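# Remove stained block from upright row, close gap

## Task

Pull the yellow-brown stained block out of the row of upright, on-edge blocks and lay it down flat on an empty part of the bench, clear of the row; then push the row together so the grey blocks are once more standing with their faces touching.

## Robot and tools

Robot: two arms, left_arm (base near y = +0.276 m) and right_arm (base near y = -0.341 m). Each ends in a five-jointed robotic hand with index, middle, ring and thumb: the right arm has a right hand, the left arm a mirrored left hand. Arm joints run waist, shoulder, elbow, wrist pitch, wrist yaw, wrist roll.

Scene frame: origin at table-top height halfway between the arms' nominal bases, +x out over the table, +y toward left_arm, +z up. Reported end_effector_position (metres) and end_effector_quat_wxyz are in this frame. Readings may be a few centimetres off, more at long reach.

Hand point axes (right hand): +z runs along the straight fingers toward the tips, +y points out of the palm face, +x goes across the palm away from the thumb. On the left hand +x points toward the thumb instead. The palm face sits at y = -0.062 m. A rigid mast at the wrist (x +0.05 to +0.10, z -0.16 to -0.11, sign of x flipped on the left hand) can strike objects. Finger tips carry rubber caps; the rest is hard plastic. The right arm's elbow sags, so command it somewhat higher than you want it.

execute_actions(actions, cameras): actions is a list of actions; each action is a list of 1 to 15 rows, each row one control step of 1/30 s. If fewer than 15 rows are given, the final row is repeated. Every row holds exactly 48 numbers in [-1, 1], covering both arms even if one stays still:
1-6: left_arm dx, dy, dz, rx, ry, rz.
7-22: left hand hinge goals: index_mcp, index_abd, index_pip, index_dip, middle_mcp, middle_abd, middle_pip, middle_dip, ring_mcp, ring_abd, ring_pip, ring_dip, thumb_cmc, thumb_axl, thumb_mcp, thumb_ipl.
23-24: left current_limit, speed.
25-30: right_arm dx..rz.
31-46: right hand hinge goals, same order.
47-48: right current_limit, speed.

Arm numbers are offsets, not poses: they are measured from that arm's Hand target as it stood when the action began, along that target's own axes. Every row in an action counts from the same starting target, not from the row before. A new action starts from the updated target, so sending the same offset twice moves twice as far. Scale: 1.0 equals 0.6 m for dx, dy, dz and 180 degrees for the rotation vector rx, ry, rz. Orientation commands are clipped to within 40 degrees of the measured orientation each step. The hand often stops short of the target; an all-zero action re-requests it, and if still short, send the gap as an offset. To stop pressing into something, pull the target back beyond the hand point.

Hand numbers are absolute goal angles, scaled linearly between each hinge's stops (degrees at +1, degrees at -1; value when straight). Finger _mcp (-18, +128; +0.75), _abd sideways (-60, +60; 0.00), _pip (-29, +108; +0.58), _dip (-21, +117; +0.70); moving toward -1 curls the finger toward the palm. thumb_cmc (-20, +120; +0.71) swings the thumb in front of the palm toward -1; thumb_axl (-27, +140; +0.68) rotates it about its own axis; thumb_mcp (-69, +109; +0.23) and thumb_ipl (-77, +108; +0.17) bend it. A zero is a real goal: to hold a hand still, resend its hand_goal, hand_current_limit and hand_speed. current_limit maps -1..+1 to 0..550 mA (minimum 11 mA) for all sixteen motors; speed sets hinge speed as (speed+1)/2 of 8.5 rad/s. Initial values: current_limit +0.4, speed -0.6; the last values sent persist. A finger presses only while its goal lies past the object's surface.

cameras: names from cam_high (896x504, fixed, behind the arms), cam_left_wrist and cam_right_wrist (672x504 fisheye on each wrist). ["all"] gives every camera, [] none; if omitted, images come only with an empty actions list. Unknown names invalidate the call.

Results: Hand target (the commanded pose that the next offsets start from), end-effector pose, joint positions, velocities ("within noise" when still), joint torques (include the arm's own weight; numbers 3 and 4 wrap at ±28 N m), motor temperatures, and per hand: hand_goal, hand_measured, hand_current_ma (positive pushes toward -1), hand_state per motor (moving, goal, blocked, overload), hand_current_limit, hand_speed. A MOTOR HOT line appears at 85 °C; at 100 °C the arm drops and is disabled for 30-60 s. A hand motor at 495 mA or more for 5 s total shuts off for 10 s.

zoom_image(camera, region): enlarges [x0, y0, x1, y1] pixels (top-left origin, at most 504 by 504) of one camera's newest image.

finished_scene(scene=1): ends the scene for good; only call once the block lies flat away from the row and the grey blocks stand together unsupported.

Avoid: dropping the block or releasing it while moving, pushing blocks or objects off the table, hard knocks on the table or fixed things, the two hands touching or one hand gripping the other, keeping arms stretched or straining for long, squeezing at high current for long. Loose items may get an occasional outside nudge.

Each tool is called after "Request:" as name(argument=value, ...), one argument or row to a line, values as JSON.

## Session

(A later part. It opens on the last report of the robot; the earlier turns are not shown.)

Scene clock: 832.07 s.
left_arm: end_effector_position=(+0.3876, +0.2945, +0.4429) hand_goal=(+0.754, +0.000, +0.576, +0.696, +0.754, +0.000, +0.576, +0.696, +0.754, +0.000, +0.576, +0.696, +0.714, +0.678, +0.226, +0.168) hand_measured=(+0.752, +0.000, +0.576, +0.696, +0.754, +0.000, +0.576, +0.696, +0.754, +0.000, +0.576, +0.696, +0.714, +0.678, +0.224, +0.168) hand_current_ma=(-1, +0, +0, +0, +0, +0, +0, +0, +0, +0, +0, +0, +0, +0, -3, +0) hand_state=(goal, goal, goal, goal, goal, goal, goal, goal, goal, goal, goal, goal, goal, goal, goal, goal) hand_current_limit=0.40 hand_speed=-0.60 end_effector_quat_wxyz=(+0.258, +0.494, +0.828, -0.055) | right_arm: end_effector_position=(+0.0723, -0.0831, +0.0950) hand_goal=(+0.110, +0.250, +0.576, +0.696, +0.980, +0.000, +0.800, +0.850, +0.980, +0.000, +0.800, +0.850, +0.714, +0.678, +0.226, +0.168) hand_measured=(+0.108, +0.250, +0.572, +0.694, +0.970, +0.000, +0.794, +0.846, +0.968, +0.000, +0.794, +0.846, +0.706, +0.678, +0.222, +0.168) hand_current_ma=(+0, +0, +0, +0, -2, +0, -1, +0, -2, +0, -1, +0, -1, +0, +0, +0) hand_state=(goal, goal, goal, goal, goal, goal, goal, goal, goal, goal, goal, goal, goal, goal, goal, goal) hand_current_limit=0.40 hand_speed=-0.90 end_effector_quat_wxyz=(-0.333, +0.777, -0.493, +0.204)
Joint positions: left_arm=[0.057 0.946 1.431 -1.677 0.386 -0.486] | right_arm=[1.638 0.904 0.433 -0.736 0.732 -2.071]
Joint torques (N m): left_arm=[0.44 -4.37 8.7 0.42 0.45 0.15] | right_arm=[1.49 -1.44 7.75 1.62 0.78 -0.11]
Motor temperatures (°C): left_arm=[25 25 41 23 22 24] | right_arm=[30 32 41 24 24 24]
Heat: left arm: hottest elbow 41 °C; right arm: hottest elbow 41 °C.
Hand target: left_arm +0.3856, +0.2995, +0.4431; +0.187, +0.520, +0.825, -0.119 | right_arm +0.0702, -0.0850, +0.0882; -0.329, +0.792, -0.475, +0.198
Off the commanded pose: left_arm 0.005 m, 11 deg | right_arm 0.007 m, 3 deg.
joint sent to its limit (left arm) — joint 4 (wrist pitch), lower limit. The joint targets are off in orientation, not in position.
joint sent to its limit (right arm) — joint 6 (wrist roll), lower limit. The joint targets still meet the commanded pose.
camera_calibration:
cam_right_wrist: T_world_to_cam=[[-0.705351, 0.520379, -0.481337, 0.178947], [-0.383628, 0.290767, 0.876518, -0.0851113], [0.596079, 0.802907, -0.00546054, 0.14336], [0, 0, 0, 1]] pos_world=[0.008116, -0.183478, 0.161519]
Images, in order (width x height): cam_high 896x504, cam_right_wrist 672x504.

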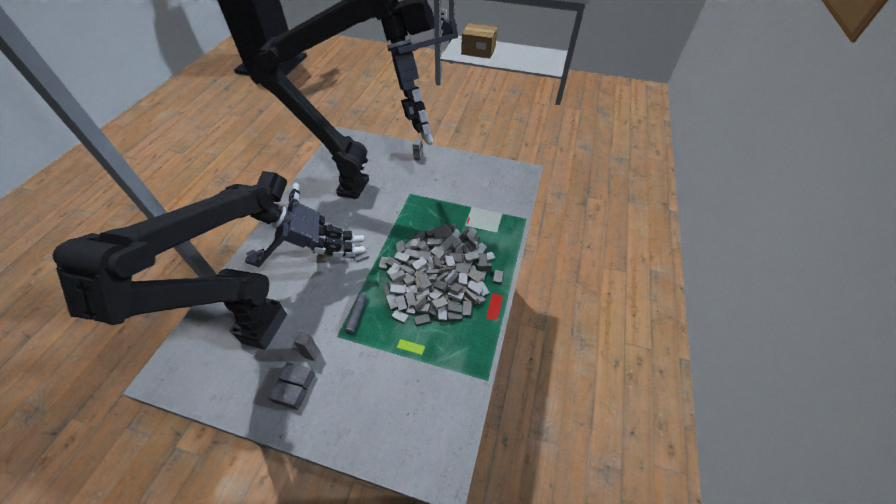

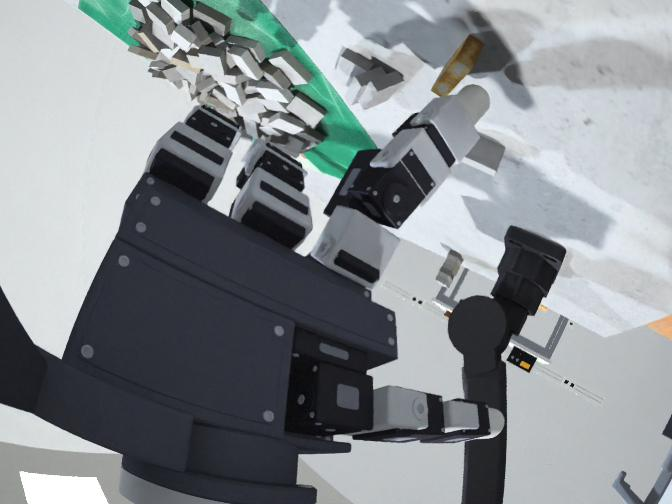

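Request:
execute_actions(
  actions=[
    [[0,0,0,0,0,0,0.754,0,0.576,0.696,0.754,0,0.576,0.696,0.754,0,0.576,0.696,0.714,0.678,0.226,0.168,0.4,-0.6,0,0,0,0,0,0,0.11,0.1,0.576,0.696,0.98,0,0.8,0.85,0.98,0,0.8,0.85,0.714,0.678,0.226,0.168,0.4,-0.92]],
    [[0,0,0,0,0,0,0.754,0,0.576,0.696,0.754,0,0.576,0.696,0.754,0,0.576,0.696,0.714,0.678,0.226,0.168,0.4,-0.6,0,0,0,0,0,0,0.11,0.0,0.576,0.696,0.98,0,0.8,0.85,0.98,0,0.8,0.85,0.714,0.678,0.226,0.168,0.4,-0.92]],
  ],
  cameras=["cam_right_wrist"],
)

Request:
zoom_image(
  camera="cam_right_wrist",
  region=[340, 0, 540, 150],
)

Scene clock: 841.93 s.
left_arm: end_effector_position=(+0.3876, +0.2945, +0.4429) hand_goal=(+0.754, +0.000, +0.576, +0.696, +0.754, +0.000, +0.576, +0.696, +0.754, +0.000, +0.576, +0.696, +0.714, +0.678, +0.226, +0.168) hand_measured=(+0.752, +0.000, +0.576, +0.696, +0.754, +0.000, +0.576, +0.696, +0.754, +0.000, +0.576, +0.696, +0.714, +0.678, +0.224, +0.168) hand_current_ma=(-1, +0, +0, +0, +0, +0, +0, +0, +0, +0, +0, +0, +0, +0, -3, +0) hand_state=(goal, goal, goal, goal, goal, goal, goal, goal, goal, goal, goal, goal, goal, goal, goal, goal) hand_current_limit=0.40 hand_speed=-0.60 end_effector_quat_wxyz=(+0.258, +0.494, +0.828, -0.055) | right_arm: end_effector_position=(+0.0722, -0.0823, +0.0951) hand_goal=(+0.110, +0.000, +0.576, +0.696, +0.980, +0.000, +0.800, +0.850, +0.980, +0.000, +0.800, +0.850, +0.714, +0.678, +0.226, +0.168) hand_measured=(+0.108, +0.004, +0.574, +0.694, +0.970, +0.000, +0.794, +0.846, +0.968, +0.000, +0.794, +0.846, +0.706, +0.678, +0.222, +0.168) hand_current_ma=(+0, +0, +0, +0, -2, +0, -1, +0, -2, +0, -1, +0, -1, +0, +0, +0) hand_state=(goal, goal, goal, goal, goal, goal, goal, goal, goal, goal, goal, goal, goal, goal, goal, goal) hand_current_limit=0.40 hand_speed=-0.92 end_effector_quat_wxyz=(-0.334, +0.777, -0.494, +0.203)
Joint positions: left_arm=[0.057 0.946 1.431 -1.677 0.386 -0.486] | right_arm=[1.638 0.905 0.433 -0.733 0.732 -2.071]
Joint torques (N m): left_arm=[0.5 -4.19 8.73 0.49 0.4 0.15] | right_arm=[1.38 -1.55 7.76 1.46 0.77 -0.11]
Heat: left arm: hottest elbow 41 °C; right arm: hottest elbow 41 °C.
Hand target: left_arm +0.3856, +0.2995, +0.4431; +0.187, +0.520, +0.825, -0.119 | right_arm +0.0702, -0.0850, +0.0882; -0.329, +0.792, -0.475, +0.198
Off the commanded pose: left_arm 0.005 m, 11 deg | right_arm 0.008 m, 3 deg.
joint sent to its limit (left arm) — joint 4 (wrist pitch), lower limit. The joint targets are off in orientation, not in position.
joint sent to its limit (right arm) — joint 6 (wrist roll), lower limit. The joint targets still meet the commanded pose.
camera_calibration:
cam_right_wrist: T_world_to_cam=[[-0.705429, 0.521659, -0.479836, 0.178507], [-0.383468, 0.288456, 0.877351, -0.0857944], [0.59609, 0.80291, -0.00344598, 0.142611], [0, 0, 0, 1]] pos_world=[0.00801588, -0.182876, 0.161418]
Images, in order (width x height): cam_right_wrist 672x504.

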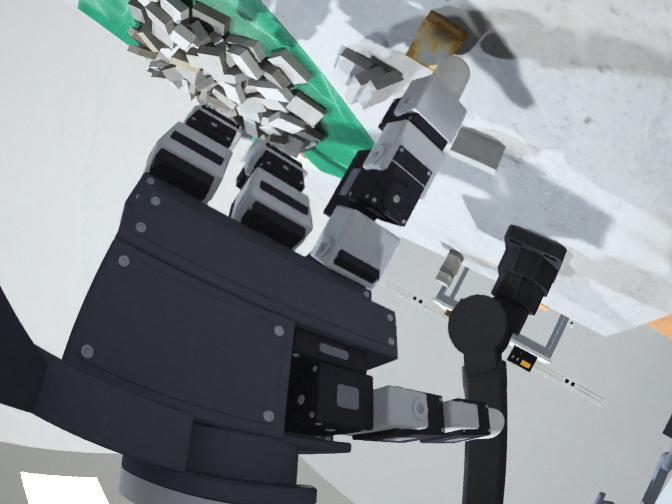

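Scaled by 2.520 from the camera's 672x504 image, which has a finer 960x720 frame.

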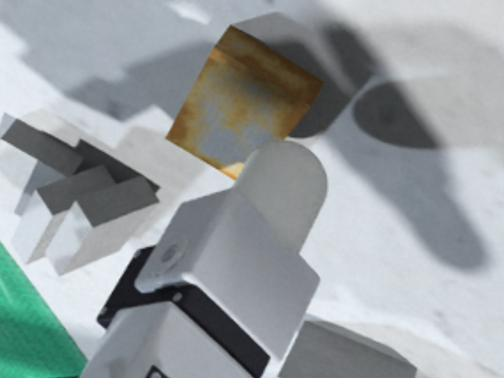

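Request:
zoom_image(
  camera="cam_right_wrist",
  region=[325, 30, 415, 115],
)

Request:
zoom_image(
  camera="cam_high",
  region=[310, 215, 390, 275],
)

Scaled by 5.600 from the camera's 672x504 image, which has a finer 960x720 frame.

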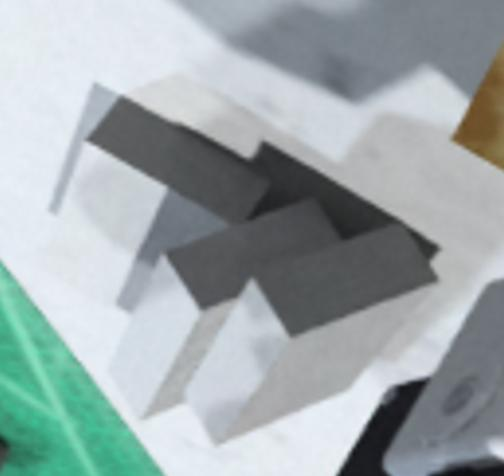

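This scene's latest camera images include none from cam_high. They are from: cam_right_wrist. cam_high's image comes with the result of a call that names it in "cameras".

Request:
execute_actions(
  actions=[
    [[0,0,0,0,0,0,0.754,0,0.576,0.696,0.754,0,0.576,0.696,0.754,0,0.576,0.696,0.714,0.678,0.226,0.168,0.4,-0.6,0,-0.1,-0.1,0,0,0,0.11,0.05,0.576,0.696,0.98,0,0.8,0.85,0.98,0,0.85,0.88,0.714,0.678,0.226,0.168,0.4,-0.7]],
    [[0,0,0,0,0,0,0.754,0,0.576,0.696,0.754,0,0.576,0.696,0.754,0,0.576,0.696,0.714,0.678,0.226,0.168,0.4,-0.6,0,-0.1,-0.1,0,0,0,0.754,0.2,0.576,0.696,0.754,-0.2,0.576,0.696,0.98,0,0.85,0.88,0.714,0.678,0.226,0.168,0.4,-0.7]],
    [[0,0,0,0,0,0,0.754,0,0.576,0.696,0.754,0,0.576,0.696,0.754,0,0.576,0.696,0.714,0.678,0.226,0.168,0.4,-0.6,0,0,0,-0.0721,0.0523,0.1262,0.754,0.2,0.576,0.696,0.754,-0.2,0.576,0.696,0.98,0,0.85,0.88,0.714,0.678,0.226,0.168,0.4,-0.7]],
    [[0,0,0,0,0,0,0.754,0,0.576,0.696,0.754,0,0.576,0.696,0.754,0,0.576,0.696,0.714,0.678,0.226,0.168,0.4,-0.6,0,0,0,-0.0721,0.0523,0.1262,0.754,0.2,0.576,0.696,0.754,-0.2,0.576,0.696,0.98,0,0.85,0.88,0.714,0.678,0.226,0.168,0.4,-0.7]],
    [[0,0,0,0,0,0,0.754,0,0.576,0.696,0.754,0,0.576,0.696,0.754,0,0.576,0.696,0.714,0.678,0.226,0.168,0.4,-0.6,0,0,0,-0.0721,0.0523,0.1262,0.754,0.2,0.576,0.696,0.754,-0.2,0.576,0.696,0.98,0,0.85,0.88,0.714,0.678,0.226,0.168,0.4,-0.7]],
  ],
  cameras=["cam_right_wrist", "cam_high"],
)

Request:
zoom_image(
  camera="cam_high",
  region=[310, 215, 390, 275],
)

Scene clock: 971.77 s.
left_arm: end_effector_position=(+0.3876, +0.2945, +0.4429) hand_goal=(+0.754, +0.000, +0.576, +0.696, +0.754, +0.000, +0.576, +0.696, +0.754, +0.000, +0.576, +0.696, +0.714, +0.678, +0.226, +0.168) hand_measured=(+0.752, +0.000, +0.576, +0.696, +0.754, +0.000, +0.576, +0.696, +0.754, +0.000, +0.576, +0.696, +0.714, +0.678, +0.224, +0.168) hand_current_ma=(-1, +0, +0, +0, +0, +0, +0, +0, +0, +0, +0, +0, +0, +0, -3, +0) hand_state=(goal, goal, goal, goal, goal, goal, goal, goal, goal, goal, goal, goal, goal, goal, goal, goal) hand_current_limit=0.40 hand_speed=-0.60 end_effector_quat_wxyz=(+0.258, +0.494, +0.828, -0.055) | right_arm: end_effector_position=(+0.0696, -0.0857, +0.2547) hand_goal=(+0.754, +0.200, +0.576, +0.696, +0.754, -0.200, +0.576, +0.696, +0.980, +0.000, +0.850, +0.880, +0.714, +0.678, +0.226, +0.168) hand_measured=(+0.750, +0.198, +0.574, +0.694, +0.750, -0.196, +0.576, +0.698, +0.974, +0.000, +0.846, +0.876, +0.712, +0.678, +0.222, +0.168) hand_current_ma=(+0, +0, +0, +0, +0, +0, +0, +0, -1, +0, +0, +0, +0, +0, +0, +0) hand_state=(goal, goal, goal, goal, goal, goal, goal, goal, goal, goal, goal, goal, goal, goal, goal, goal) hand_current_limit=0.40 hand_speed=-0.70 end_effector_quat_wxyz=(+0.001, -0.396, +0.918, +0.000)
Joint positions: left_arm=[0.057 0.946 1.431 -1.677 0.386 -0.486] | right_arm=[1.162 0.821 0.819 -1.568 0.001 -1.211]
Joint torques (N m): left_arm=[0.73 -4.01 8.77 0.51 0.4 0.15] | right_arm=[0.44 -2.14 9.62 -0.03 -0.14 0.03]
Heat: left arm: hottest elbow 41 °C; right arm: hottest elbow 39 °C.
Hand target: left_arm +0.3856, +0.2995, +0.4431; +0.187, +0.520, +0.825, -0.119 | right_arm +0.0700, -0.0851, +0.2578; +0.000, -0.391, +0.921, +0.000
Off the commanded pose: left_arm 0.005 m, 11 deg | right_arm 0.003 m, 1 deg.
joint sent to its limit (left arm) — joint 4 (wrist pitch), lower limit. The joint targets are off in orientation, not in position.
camera_calibration:
cam_right_wrist: T_world_to_cam=[[0.0609791, 0.997189, -0.0435345, 0.131308], [0.643237, -0.00590865, 0.765645, -0.294039], [0.763235, -0.0746913, -0.641789, 0.22322], [0, 0, 0, 1]] pos_world=[0.0107603, -0.116003, 0.374106]
Images, in order (width x height): cam_high 896x504, cam_right_wrist 672x504.

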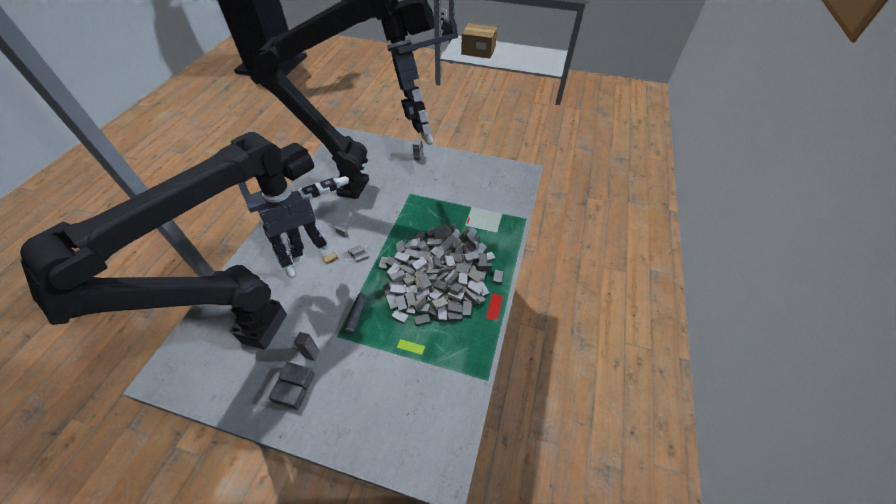

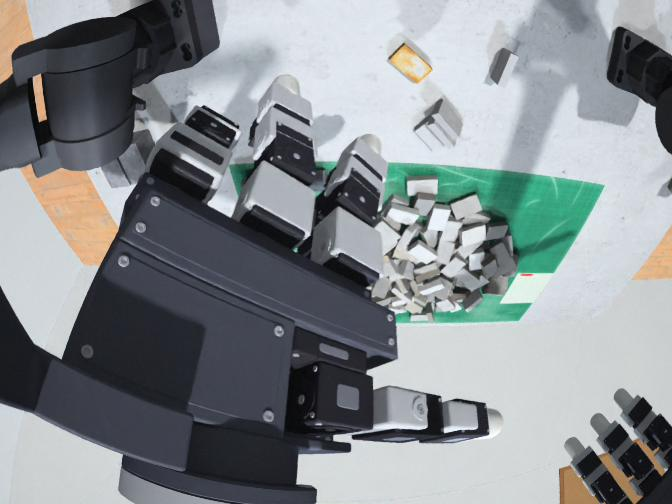

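Scaled by 6.300 from the camera's 896x504 image, which has a finer 1280x720 frame.

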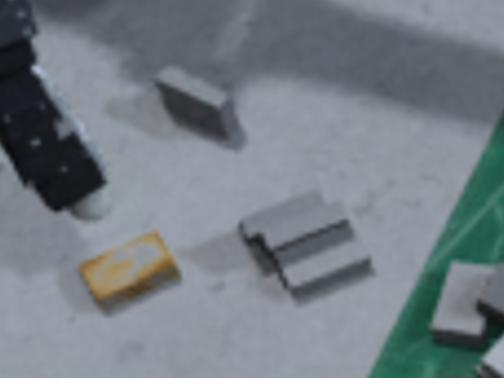

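Request:
zoom_image(
  camera="cam_right_wrist",
  region=[380, 30, 530, 160],
)

Scaled by 3.360 from the camera's 672x504 image, which has a finer 960x720 frame.

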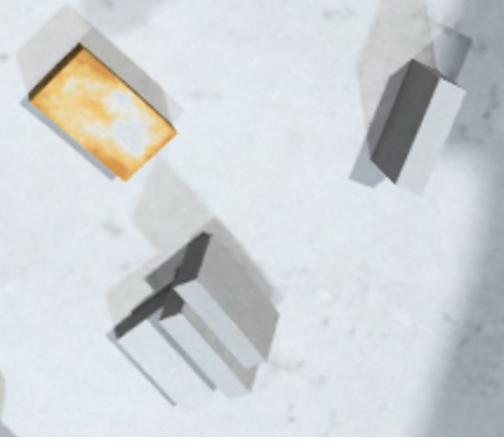

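Request:
execute_actions(
  actions=[
    [[0,0,0,0,0,0,0.754,0,0.576,0.696,0.754,0,0.576,0.696,0.754,0,0.576,0.696,0.714,0.678,0.226,0.168,0.4,-0.6,-0.072,0.0269,0.0367,0,0,0,0.754,0.2,0.576,0.696,0.754,-0.2,0.576,0.696,0.98,0,0.85,0.88,0.714,0.678,0.226,0.168,0.4,-0.7]],
    [[0,0,0,0,0,0,0.754,0,0.576,0.696,0.754,0,0.576,0.696,0.754,0,0.576,0.696,0.714,0.678,0.226,0.168,0.4,-0.6,-0.072,0.0269,0.0367,0,0,0,0.754,0.2,0.576,0.696,0.754,-0.2,0.576,0.696,0.98,0,0.85,0.88,0.714,0.678,0.226,0.168,0.4,-0.7]],
    [[0,0,0,0,0,0,0.754,0,0.576,0.696,0.754,0,0.576,0.696,0.754,0,0.576,0.696,0.714,0.678,0.226,0.168,0.4,-0.6,-0.072,0.0269,0.0367,0,0,0,0.754,0.2,0.576,0.696,0.754,-0.2,0.576,0.696,0.98,0,0.85,0.88,0.714,0.678,0.226,0.168,0.4,-0.7]],
  ],
  cameras=["cam_right_wrist", "cam_high"],
)

Request:
zoom_image(
  camera="cam_right_wrist",
  region=[220, 20, 420, 170],
)

Request:
zoom_image(
  camera="cam_high",
  region=[310, 215, 390, 275],
)

Scene clock: 993.83 s.
left_arm: end_effector_position=(+0.3876, +0.2945, +0.4429) hand_goal=(+0.754, +0.000, +0.576, +0.696, +0.754, +0.000, +0.576, +0.696, +0.754, +0.000, +0.576, +0.696, +0.714, +0.678, +0.226, +0.168) hand_measured=(+0.752, +0.000, +0.576, +0.696, +0.754, +0.000, +0.576, +0.696, +0.754, +0.000, +0.576, +0.696, +0.714, +0.678, +0.224, +0.168) hand_current_ma=(-1, +0, +0, +0, +0, +0, +0, +0, +0, +0, +0, +0, +0, +0, -3, +0) hand_state=(goal, goal, goal, goal, goal, goal, goal, goal, goal, goal, goal, goal, goal, goal, goal, goal) hand_current_limit=0.40 hand_speed=-0.60 end_effector_quat_wxyz=(+0.258, +0.494, +0.828, -0.055) | right_arm: end_effector_position=(+0.1151, +0.0235, +0.1789) hand_goal=(+0.754, +0.200, +0.576, +0.696, +0.754, -0.200, +0.576, +0.696, +0.980, +0.000, +0.850, +0.880, +0.714, +0.678, +0.226, +0.168) hand_measured=(+0.750, +0.198, +0.574, +0.694, +0.750, -0.196, +0.576, +0.698, +0.974, +0.000, +0.846, +0.876, +0.712, +0.678, +0.222, +0.168) hand_current_ma=(+0, +0, +0, +0, +0, +0, +0, +0, -1, +0, +0, +0, +0, +0, +0, +0) hand_state=(goal, goal, goal, goal, goal, goal, goal, goal, goal, goal, goal, goal, goal, goal, goal, goal) hand_current_limit=0.40 hand_speed=-0.70 end_effector_quat_wxyz=(-0.013, -0.396, +0.918, -0.013)
Joint positions: left_arm=[0.057 0.946 1.431 -1.677 0.386 -0.486] | right_arm=[1.162 1.244 0.893 -1.257 0.001 -1.21]
Joint torques (N m): left_arm=[0.91 -4.31 8.66 0.38 0.39 0.12] | right_arm=[-0.03 -7.24 11.99 0.57 -0.1 -0.04]
Heat: left arm: hottest elbow 41 °C; right arm: hottest elbow 40 °C.
Hand target: left_arm +0.3856, +0.2995, +0.4431; +0.187, +0.520, +0.825, -0.119 | right_arm +0.1251, +0.0418, +0.1916; +0.000, -0.391, +0.921, +0.000
Off the commanded pose: left_arm 0.005 m, 11 deg | right_arm 0.025 m, 2 deg.
joint sent to its limit (left arm) — joint 4 (wrist pitch), lower limit. The joint targets are off in orientation, not in position.
camera_calibration:
cam_right_wrist: T_world_to_cam=[[0.0603871, 0.994952, -0.0801493, 0.0230584], [0.654649, 0.0211382, 0.755637, -0.264871], [0.753517, -0.0981004, -0.650068, 0.151094], [0, 0, 0, 1]] pos_world=[0.058153, -0.0025207, 0.300216]
Images, in order (width x height): cam_high 896x504, cam_right_wrist 672x504.

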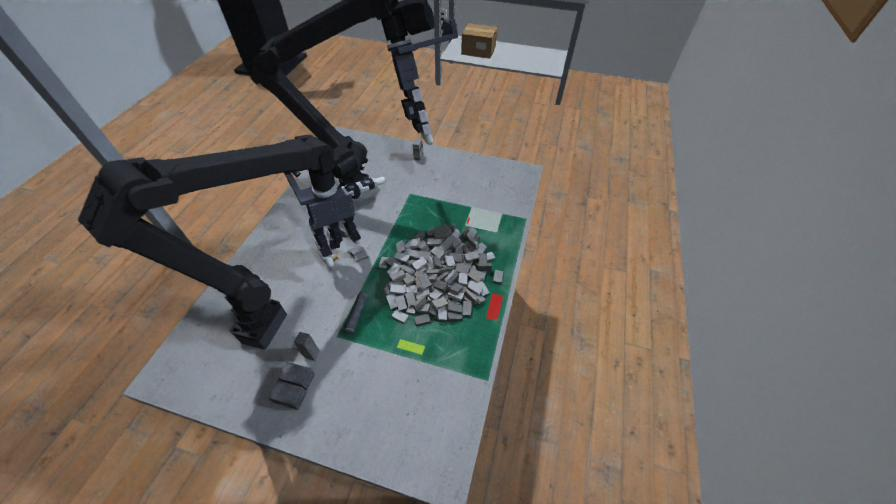

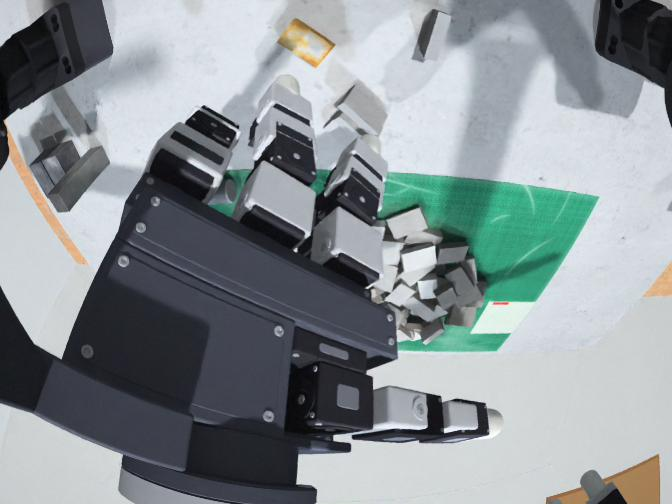

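Scaled by 2.520 from the camera's 672x504 image, which has a finer 960x720 frame.

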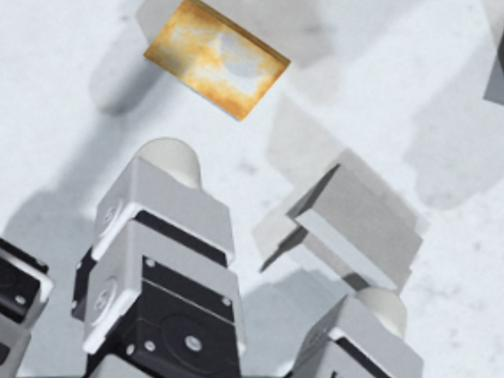

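Scaled by 6.300 from the camera's 896x504 image, which has a finer 1280x720 frame.

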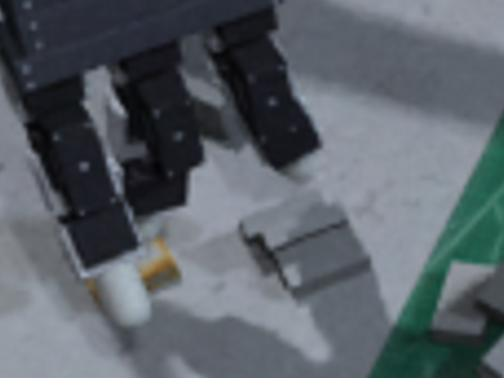

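Request:
zoom_image(
  camera="cam_right_wrist",
  region=[310, 70, 400, 150],
)

Scaled by 5.600 from the camera's 672x504 image, which has a finer 960x720 frame.

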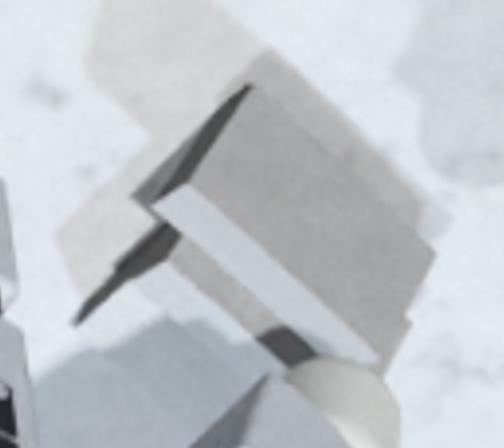

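Request:
execute_actions(
  actions=[
    [[0,0,0,0,0,0,0.754,0,0.576,0.696,0.754,0,0.576,0.696,0.754,0,0.576,0.696,0.714,0.678,0.226,0.168,0.4,-0.6,-0.012,-0.0078,0.0485,0,0,0.0306,0.754,0.2,0.576,0.696,0.754,-0.2,0.576,0.696,0.98,0,0.85,0.88,0.714,0.678,0.226,0.168,0.4,-0.7]],
  ],
  cameras=["cam_right_wrist"],
)

Request:
zoom_image(
  camera="cam_right_wrist",
  region=[260, 50, 410, 160],
)

Scene clock: 1016.80 s.
left_arm: end_effector_position=(+0.3876, +0.2945, +0.4429) hand_goal=(+0.754, +0.000, +0.576, +0.696, +0.754, +0.000, +0.576, +0.696, +0.754, +0.000, +0.576, +0.696, +0.714, +0.678, +0.226, +0.168) hand_measured=(+0.752, +0.000, +0.576, +0.696, +0.754, +0.000, +0.576, +0.696, +0.754, +0.000, +0.576, +0.696, +0.714, +0.678, +0.224, +0.168) hand_current_ma=(-1, +0, +0, +0, +0, +0, +0, +0, +0, +0, +0, +0, +0, +0, -3, +0) hand_state=(goal, goal, goal, goal, goal, goal, goal, goal, goal, goal, goal, goal, goal, goal, goal, goal) hand_current_limit=0.40 hand_speed=-0.60 end_effector_quat_wxyz=(+0.258, +0.494, +0.828, -0.055) | right_arm: end_effector_position=(+0.1297, +0.0462, +0.1757) hand_goal=(+0.754, +0.200, +0.576, +0.696, +0.754, -0.200, +0.576, +0.696, +0.980, +0.000, +0.850, +0.880, +0.714, +0.678, +0.226, +0.168) hand_measured=(+0.750, +0.198, +0.574, +0.694, +0.750, -0.196, +0.576, +0.698, +0.974, +0.000, +0.846, +0.876, +0.712, +0.678, +0.222, +0.168) hand_current_ma=(+0, +0, +0, +0, +0, +0, +0, +0, -1, +0, +0, +0, +0, +0, +0, +0) hand_state=(goal, goal, goal, goal, goal, goal, goal, goal, goal, goal, goal, goal, goal, goal, goal, goal) hand_current_limit=0.40 hand_speed=-0.70 end_effector_quat_wxyz=(+0.009, -0.356, +0.934, +0.009)
Joint positions: left_arm=[0.057 0.946 1.431 -1.677 0.386 -0.486] | right_arm=[1.162 1.265 0.893 -1.173 0.001 -1.123]
Joint torques (N m): left_arm=[0.73 -4.42 8.7 0.55 0.41 0.14] | right_arm=[-0.38 -7.06 7.19 0.79 -0.08 0.05]
Heat: left arm: hottest elbow 41 °C; right arm: hottest elbow 44 °C.
Hand target: left_arm +0.3856, +0.2995, +0.4431; +0.187, +0.520, +0.825, -0.119 | right_arm +0.1334, +0.0437, +0.1625; -0.001, -0.346, +0.938, +0.000
Off the commanded pose: left_arm 0.005 m, 11 deg | right_arm 0.014 m, 2 deg.
joint sent to its limit (left arm) — joint 4 (wrist pitch), lower limit. The joint targets are off in orientation, not in position.
camera_calibration:
cam_right_wrist: T_world_to_cam=[[0.147985, 0.988773, -0.0206944, -0.0222527], [0.633719, -0.0787398, 0.769546, -0.267618], [0.759277, -0.126996, -0.638256, 0.138844], [0, 0, 0, 1]] pos_world=[0.0674667, 0.0185633, 0.294101]
Images, in order (width x height): cam_right_wrist 672x504.

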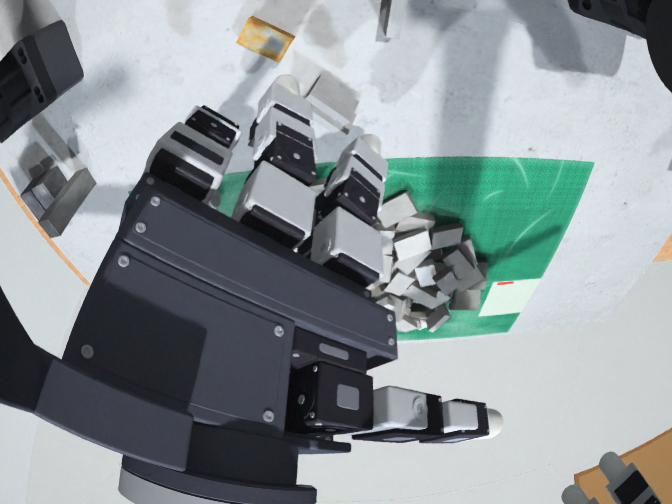

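Scaled by 3.360 from the camera's 672x504 image, which has a finer 960x720 frame.

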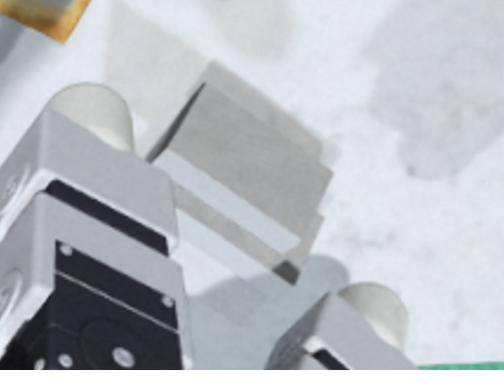

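Request:
execute_actions(
  actions=[
    [[0,0,0,0,0,0,0.754,0,0.576,0.696,0.754,0,0.576,0.696,0.754,0,0.576,0.696,0.714,0.678,0.226,0.168,0.4,-0.6,0,0,0.028,0,0,0,0.786,0.2,0.576,0.696,0.786,-0.2,0.576,0.696,0.98,0,0.85,0.88,0.714,0.678,0.226,0.168,0.4,-0.7]],
    [[0,0,0,0,0,0,0.754,0,0.576,0.696,0.754,0,0.576,0.696,0.754,0,0.576,0.696,0.714,0.678,0.226,0.168,0.4,-0.6,0,0,0.028,0,0,0,0.786,0.2,0.576,0.696,0.786,-0.2,0.576,0.696,0.98,0,0.85,0.88,0.714,0.678,0.226,0.168,0.4,-0.7]],
  ],
  cameras=["cam_right_wrist"],
)

Request:
zoom_image(
  camera="cam_right_wrist",
  region=[260, 50, 410, 160],
)

Scene clock: 1029.70 s.
left_arm: end_effector_position=(+0.3876, +0.2945, +0.4429) hand_goal=(+0.754, +0.000, +0.576, +0.696, +0.754, +0.000, +0.576, +0.696, +0.754, +0.000, +0.576, +0.696, +0.714, +0.678, +0.226, +0.168) hand_measured=(+0.752, +0.000, +0.576, +0.696, +0.754, +0.000, +0.576, +0.696, +0.754, +0.000, +0.576, +0.696, +0.714, +0.678, +0.224, +0.168) hand_current_ma=(-1, +0, +0, +0, +0, +0, +0, +0, +0, +0, +0, +0, +0, +0, -3, +0) hand_state=(goal, goal, goal, goal, goal, goal, goal, goal, goal, goal, goal, goal, goal, goal, goal, goal) hand_current_limit=0.40 hand_speed=-0.60 end_effector_quat_wxyz=(+0.258, +0.494, +0.828, -0.055) | right_arm: end_effector_position=(+0.1299, +0.0467, +0.1413) hand_goal=(+0.786, +0.200, +0.576, +0.696, +0.786, -0.200, +0.576, +0.696, +0.980, +0.000, +0.850, +0.880, +0.714, +0.678, +0.226, +0.168) hand_measured=(+0.780, +0.202, +0.574, +0.694, +0.780, -0.196, +0.576, +0.698, +0.974, +0.000, +0.846, +0.876, +0.712, +0.678, +0.222, +0.168) hand_current_ma=(-1, +0, +0, +0, -1, +0, +0, +0, -1, +0, +0, +0, +0, +0, +0, +0) hand_state=(goal, goal, goal, goal, goal, goal, goal, goal, goal, goal, goal, goal, goal, goal, goal, goal) hand_current_limit=0.40 hand_speed=-0.70 end_effector_quat_wxyz=(+0.008, -0.356, +0.935, +0.008)
Joint positions: left_arm=[0.057 0.946 1.431 -1.677 0.386 -0.486] | right_arm=[1.162 1.31 0.834 -1.071 0 -1.122]
Joint torques (N m): left_arm=[0.5 -4.19 8.65 0.42 0.39 0.17] | right_arm=[-0.44 -7.41 6.95 0.83 -0.07 0.01]
Heat: left arm: hottest elbow 41 °C; right arm: hottest elbow 42 °C.
Hand target: left_arm +0.3856, +0.2995, +0.4431; +0.187, +0.520, +0.825, -0.119 | right_arm +0.1334, +0.0438, +0.1290; +0.000, -0.346, +0.938, +0.000
Off the commanded pose: left_arm 0.005 m, 11 deg | right_arm 0.013 m, 2 deg.
joint sent to its limit (left arm) — joint 4 (wrist pitch), lower limit. The joint targets are off in orientation, not in position.
camera_calibration:
cam_right_wrist: T_world_to_cam=[[0.148708, 0.988634, -0.0221103, -0.0233646], [0.634417, -0.0782287, 0.769022, -0.241138], [0.758552, -0.128387, -0.638839, 0.117053], [0, 0, 0, 1]] pos_world=[0.0676663, 0.0192631, 0.259702]
Images, in order (width x height): cam_right_wrist 672x504.

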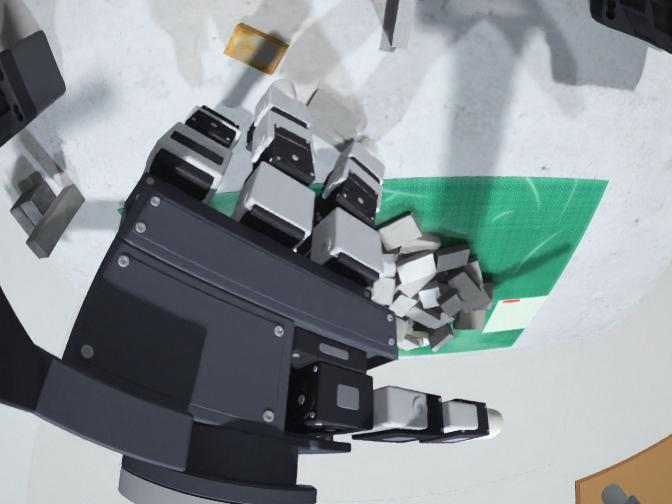

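Scaled by 3.360 from the camera's 672x504 image, which has a finer 960x720 frame.

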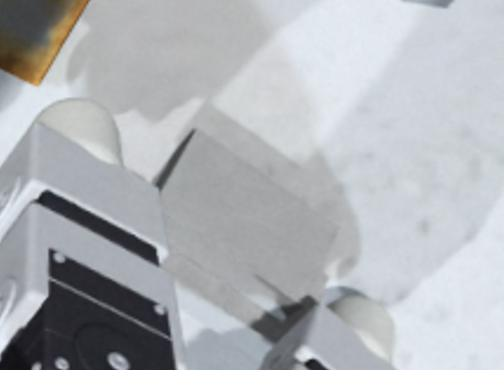

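Request:
execute_actions(
  actions=[
    [[0,0,0,0,0,0,0.754,0,0.576,0.696,0.754,0,0.576,0.696,0.754,0,0.576,0.696,0.714,0.678,0.226,0.168,0.4,-0.6,0,0,0,0,0,0,0.786,0.105,0.576,0.696,0.786,-0.05,0.576,0.696,0.98,0,0.85,0.88,0.714,0.678,0.226,0.168,0.4,-0.88]],
    [[0,0,0,0,0,0,0.754,0,0.576,0.696,0.754,0,0.576,0.696,0.754,0,0.576,0.696,0.714,0.678,0.226,0.168,0.4,-0.6,0,0,0,0,0,0,0.786,-0.05,0.576,0.696,0.786,0.12,0.576,0.696,0.98,0,0.85,0.88,0.714,0.678,0.226,0.168,0.4,-0.88]],
  ],
  cameras=["cam_right_wrist"],
)

Request:
zoom_image(
  camera="cam_right_wrist",
  region=[260, 50, 410, 160],
)

Scene clock: 1042.10 s.
left_arm: end_effector_position=(+0.3876, +0.2945, +0.4429) hand_goal=(+0.754, +0.000, +0.576, +0.696, +0.754, +0.000, +0.576, +0.696, +0.754, +0.000, +0.576, +0.696, +0.714, +0.678, +0.226, +0.168) hand_measured=(+0.752, +0.000, +0.576, +0.696, +0.754, +0.000, +0.576, +0.696, +0.754, +0.000, +0.576, +0.696, +0.714, +0.678, +0.224, +0.168) hand_current_ma=(-1, +0, +0, +0, +0, +0, +0, +0, +0, +0, +0, +0, +0, +0, -3, +0) hand_state=(goal, goal, goal, goal, goal, goal, goal, goal, goal, goal, goal, goal, goal, goal, goal, goal) hand_current_limit=0.40 hand_speed=-0.60 end_effector_quat_wxyz=(+0.258, +0.494, +0.828, -0.055) | right_arm: end_effector_position=(+0.1302, +0.0476, +0.1415) hand_goal=(+0.786, -0.050, +0.576, +0.696, +0.786, +0.120, +0.576, +0.696, +0.980, +0.000, +0.850, +0.880, +0.714, +0.678, +0.226, +0.168) hand_measured=(+0.782, +0.120, +0.574, +0.694, +0.782, -0.066, +0.576, +0.698, +0.974, +0.000, +0.846, +0.876, +0.712, +0.678, +0.222, +0.168) hand_current_ma=(+0, +326, +0, +0, +0, -384, +0, +0, -1, +0, +0, +0, +0, +0, +0, +0) hand_state=(goal, blocked, goal, goal, goal, blocked, goal, goal, goal, goal, goal, goal, goal, goal, goal, goal) hand_current_limit=0.40 hand_speed=-0.88 end_effector_quat_wxyz=(+0.009, -0.355, +0.935, +0.010)
Joint positions: left_arm=[0.057 0.946 1.431 -1.677 0.386 -0.486] | right_arm=[1.162 1.31 0.834 -1.067 0 -1.122]
Joint torques (N m): left_arm=[0.62 -4.31 8.64 0.57 0.4 0.13] | right_arm=[-0.38 -7.24 6.98 0.64 -0.07 0.02]
Heat: left arm: hottest elbow 41 °C; right arm: hottest elbow 40 °C.
Hand target: left_arm +0.3856, +0.2995, +0.4431; +0.187, +0.520, +0.825, -0.119 | right_arm +0.1333, +0.0438, +0.1290; +0.000, -0.346, +0.938, +0.000
Off the commanded pose: left_arm 0.005 m, 11 deg | right_arm 0.013 m, 2 deg.
joint sent to its limit (left arm) — joint 4 (wrist pitch), lower limit. The joint targets are off in orientation, not in position.
camera_calibration:
cam_right_wrist: T_world_to_cam=[[0.149145, 0.988645, -0.0183457, -0.0248984], [0.63321, -0.0812421, 0.769704, -0.241261], [0.759474, -0.126414, -0.638137, 0.11668], [0, 0, 0, 1]] pos_world=[0.0678671, 0.0197651, 0.259701]
Images, in order (width x height): cam_right_wrist 672x504.

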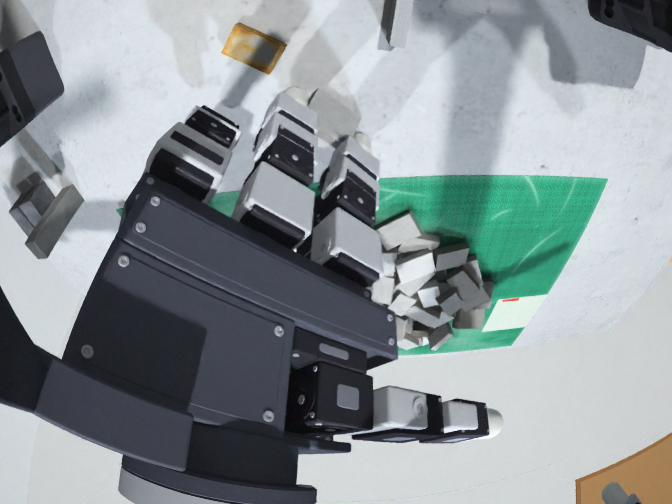

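Scaled by 3.360 from the camera's 672x504 image, which has a finer 960x720 frame.

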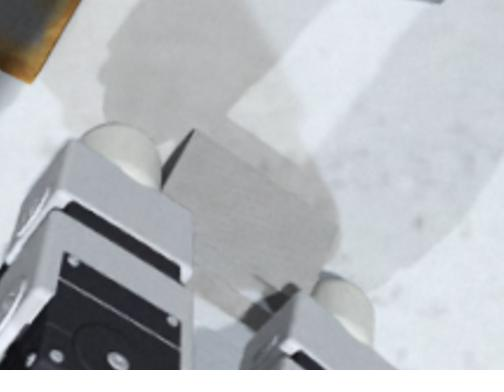

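Request:
execute_actions(
  actions=[
    [[0,0,0,0,0,0,0.754,0,0.576,0.696,0.754,0,0.576,0.696,0.754,0,0.576,0.696,0.714,0.678,0.226,0.168,0.4,-0.6,-0.0327,0.0203,-0.05,0,0,0,0.786,-0.05,0.576,0.696,0.786,0.12,0.576,0.696,0.98,0,0.85,0.88,0.714,0.678,0.226,0.168,0.3,-0.88]],
    [[0,0,0,0,0,0,0.754,0,0.576,0.696,0.754,0,0.576,0.696,0.754,0,0.576,0.696,0.714,0.678,0.226,0.168,0.4,-0.6,0,0,-0.08,0,0,0,0.786,-0.05,0.576,0.696,0.786,0.12,0.576,0.696,0.98,0,0.85,0.88,0.714,0.678,0.226,0.168,0.3,-0.88]],
  ],
  cameras=["cam_right_wrist","cam_high"],
)

Request:
zoom_image(
  camera="cam_right_wrist",
  region=[260, 50, 410, 160],
)

Request:
zoom_image(
  camera="cam_high",
  region=[320, 215, 390, 270],
)

Scene clock: 1057.33 s.
left_arm: end_effector_position=(+0.3876, +0.2945, +0.4429) hand_goal=(+0.754, +0.000, +0.576, +0.696, +0.754, +0.000, +0.576, +0.696, +0.754, +0.000, +0.576, +0.696, +0.714, +0.678, +0.226, +0.168) hand_measured=(+0.752, +0.000, +0.576, +0.696, +0.754, +0.000, +0.576, +0.696, +0.754, +0.000, +0.576, +0.696, +0.714, +0.678, +0.224, +0.168) hand_current_ma=(-1, +0, +0, +0, +0, +0, +0, +0, +0, +0, +0, +0, +0, +0, -3, +0) hand_state=(goal, goal, goal, goal, goal, goal, goal, goal, goal, goal, goal, goal, goal, goal, goal, goal) hand_current_limit=0.40 hand_speed=-0.60 end_effector_quat_wxyz=(+0.258, +0.494, +0.828, -0.055) | right_arm: end_effector_position=(+0.1323, +0.0520, +0.1855) hand_goal=(+0.786, -0.050, +0.576, +0.696, +0.786, +0.120, +0.576, +0.696, +0.980, +0.000, +0.850, +0.880, +0.714, +0.678, +0.226, +0.168) hand_measured=(+0.782, +0.120, +0.574, +0.694, +0.782, -0.064, +0.576, +0.698, +0.974, +0.000, +0.846, +0.876, +0.712, +0.678, +0.222, +0.168) hand_current_ma=(+0, +325, +0, +0, +0, -357, +0, +0, -1, +0, +0, +0, +0, +0, +0, +0) hand_state=(goal, blocked, goal, goal, goal, blocked, goal, goal, goal, goal, goal, goal, goal, goal, goal, goal) hand_current_limit=0.30 hand_speed=-0.88 end_effector_quat_wxyz=(-0.015, -0.353, +0.936, -0.016)
Joint positions: left_arm=[0.057 0.946 1.431 -1.677 0.386 -0.486] | right_arm=[1.162 1.314 0.974 -1.274 0 -1.116]
Joint torques (N m): left_arm=[0.67 -4.19 8.62 0.43 0.4 0.14] | right_arm=[0.21 -10.87 11.92 -0.14 -0.04 0.01]
Heat: left arm: hottest elbow 41 °C; right arm: hottest elbow 38 °C.
Hand target: left_arm +0.3856, +0.2995, +0.4431; +0.187, +0.520, +0.825, -0.119 | right_arm +0.1404, +0.0658, +0.2069; +0.000, -0.346, +0.938, +0.000
Off the commanded pose: left_arm 0.005 m, 11 deg | right_arm 0.027 m, 3 deg.
joint sent to its limit (left arm) — joint 4 (wrist pitch), lower limit. The joint targets are off in orientation, not in position.
camera_calibration:
cam_right_wrist: T_world_to_cam=[[0.15328, 0.984349, -0.0869668, -0.0163674], [0.654282, -0.0351407, 0.755434, -0.278647], [0.740554, -0.172694, -0.649428, 0.150656], [0, 0, 0, 1]] pos_world=[0.0732536, 0.0323367, 0.306916]
Images, in order (width x height): cam_high 896x504, cam_right_wrist 672x504.

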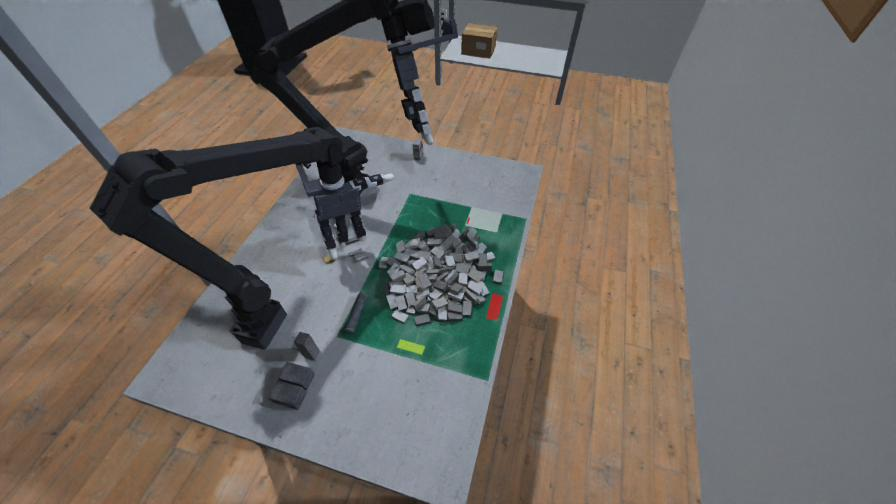

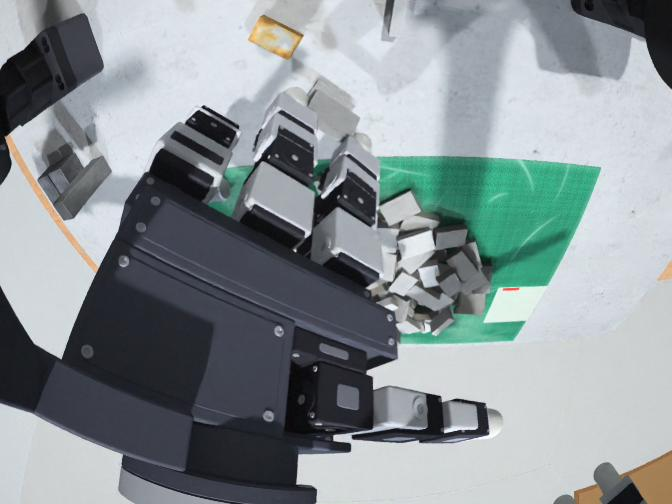

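Scaled by 3.360 from the camera's 672x504 image, which has a finer 960x720 frame.

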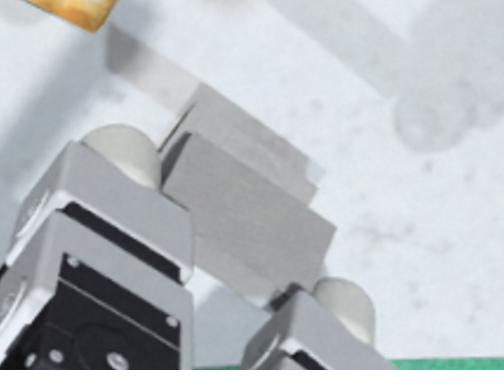

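Scaled by 7.200 from the camera's 896x504 image, which has a finer 1280x720 frame.

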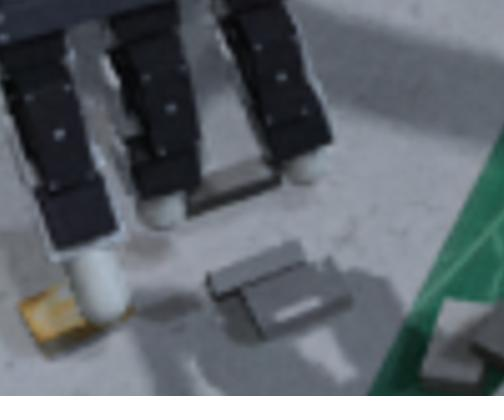

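Request:
execute_actions(
  actions=[
    [[0,0,0,0,0,0,0.754,0,0.576,0.696,0.754,0,0.576,0.696,0.754,0,0.576,0.696,0.714,0.678,0.226,0.168,0.4,-0.6,0,0,0,0,0,0,0.84,-0.05,0.67,0.77,0.84,0.12,0.67,0.77,0.98,0,0.85,0.88,0.714,0.678,0.226,0.168,0.3,-0.92]],
    [[0,0,0,0,0,0,0.754,0,0.576,0.696,0.754,0,0.576,0.696,0.754,0,0.576,0.696,0.714,0.678,0.226,0.168,0.4,-0.6,0,0,0,0,0,0,0.89,-0.05,0.752,0.841,0.89,0.12,0.752,0.841,0.98,0,0.85,0.88,0.714,0.678,0.226,0.168,0.3,-0.92]],
  ],
  cameras=["cam_right_wrist","cam_high"],
)

Request:
zoom_image(
  camera="cam_right_wrist",
  region=[260, 30, 410, 160],
)

Request:
zoom_image(
  camera="cam_high",
  region=[320, 215, 390, 270],
)

Scene clock: 1083.87 s.
left_arm: end_effector_position=(+0.3876, +0.2945, +0.4429) hand_goal=(+0.754, +0.000, +0.576, +0.696, +0.754, +0.000, +0.576, +0.696, +0.754, +0.000, +0.576, +0.696, +0.714, +0.678, +0.226, +0.168) hand_measured=(+0.752, +0.000, +0.576, +0.696, +0.754, +0.000, +0.576, +0.696, +0.754, +0.000, +0.576, +0.696, +0.714, +0.678, +0.224, +0.168) hand_current_ma=(-1, +0, +0, +0, +0, +0, +0, +0, +0, +0, +0, +0, +0, +0, -3, +0) hand_state=(goal, goal, goal, goal, goal, goal, goal, goal, goal, goal, goal, goal, goal, goal, goal, goal) hand_current_limit=0.40 hand_speed=-0.60 end_effector_quat_wxyz=(+0.258, +0.494, +0.828, -0.055) | right_arm: end_effector_position=(+0.1323, +0.0520, +0.1855) hand_goal=(+0.890, -0.050, +0.752, +0.842, +0.890, +0.120, +0.752, +0.842, +0.980, +0.000, +0.850, +0.880, +0.714, +0.678, +0.226, +0.168) hand_measured=(+0.880, +0.120, +0.740, +0.834, +0.874, -0.064, +0.736, +0.834, +0.974, +0.000, +0.846, +0.876, +0.712, +0.678, +0.222, +0.168) hand_current_ma=(-2, +325, -2, -1, -5, -357, -4, -1, -1, +0, +0, +0, +0, +0, +0, +0) hand_state=(goal, blocked, goal, goal, goal, blocked, goal, goal, goal, goal, goal, goal, goal, goal, goal, goal) hand_current_limit=0.30 hand_speed=-0.92 end_effector_quat_wxyz=(-0.015, -0.353, +0.936, -0.016)
Joint positions: left_arm=[0.057 0.946 1.431 -1.677 0.386 -0.486] | right_arm=[1.162 1.314 0.974 -1.274 0 -1.116]
Joint torques (N m): left_arm=[0.56 -4.54 8.76 0.53 0.4 0.15] | right_arm=[0.15 -10.87 11.99 -0.13 -0.02 0.02]
Heat: left arm: hottest elbow 41 °C; right arm: hottest elbow 40 °C.
Hand target: left_arm +0.3856, +0.2995, +0.4431; +0.187, +0.520, +0.825, -0.119 | right_arm +0.1404, +0.0658, +0.2069; +0.000, -0.346, +0.938, +0.000
Off the commanded pose: left_arm 0.005 m, 11 deg | right_arm 0.027 m, 3 deg.
joint sent to its limit (left arm) — joint 4 (wrist pitch), lower limit. The joint targets are off in orientation, not in position.
camera_calibration:
cam_right_wrist: T_world_to_cam=[[0.15328, 0.984349, -0.0869668, -0.0163674], [0.654282, -0.0351407, 0.755434, -0.278647], [0.740554, -0.172694, -0.649428, 0.150656], [0, 0, 0, 1]] pos_world=[0.0732536, 0.0323367, 0.306916]
Images, in order (width x height): cam_high 896x504, cam_right_wrist 672x504.

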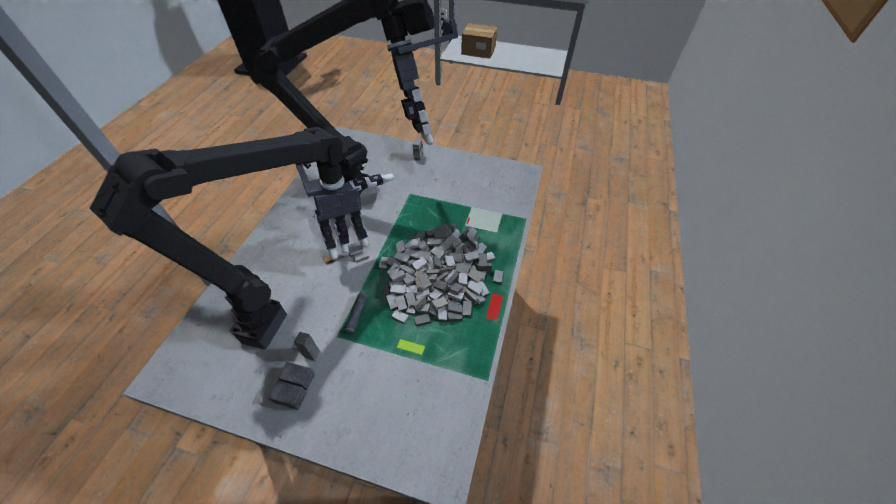

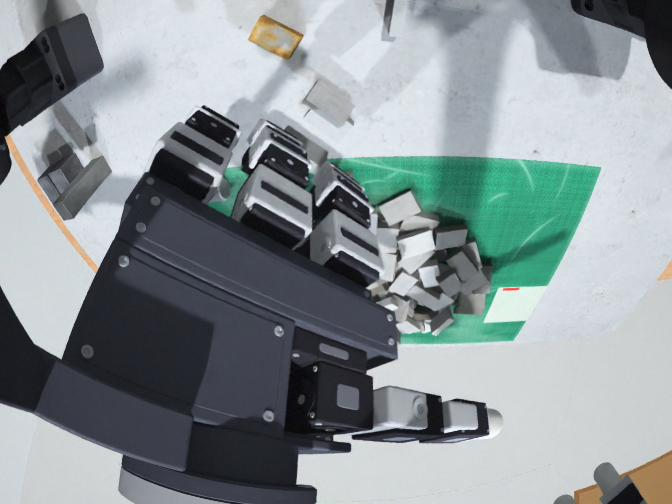

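Scaled by 3.360 from the camera's 672x504 image, which has a finer 960x720 frame.

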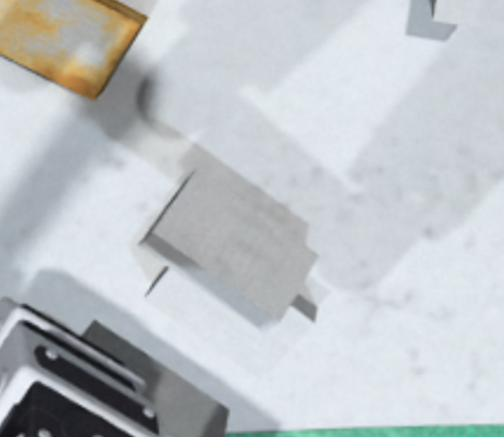

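Scaled by 7.200 from the camera's 896x504 image, which has a finer 1280x720 frame.

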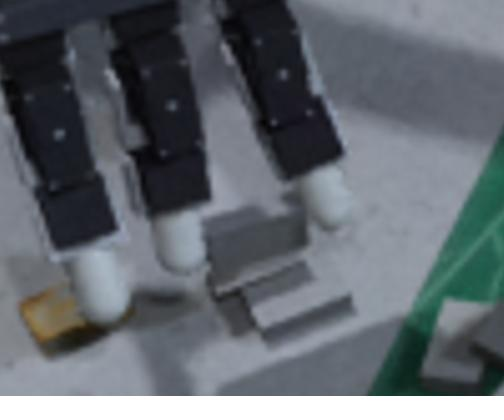

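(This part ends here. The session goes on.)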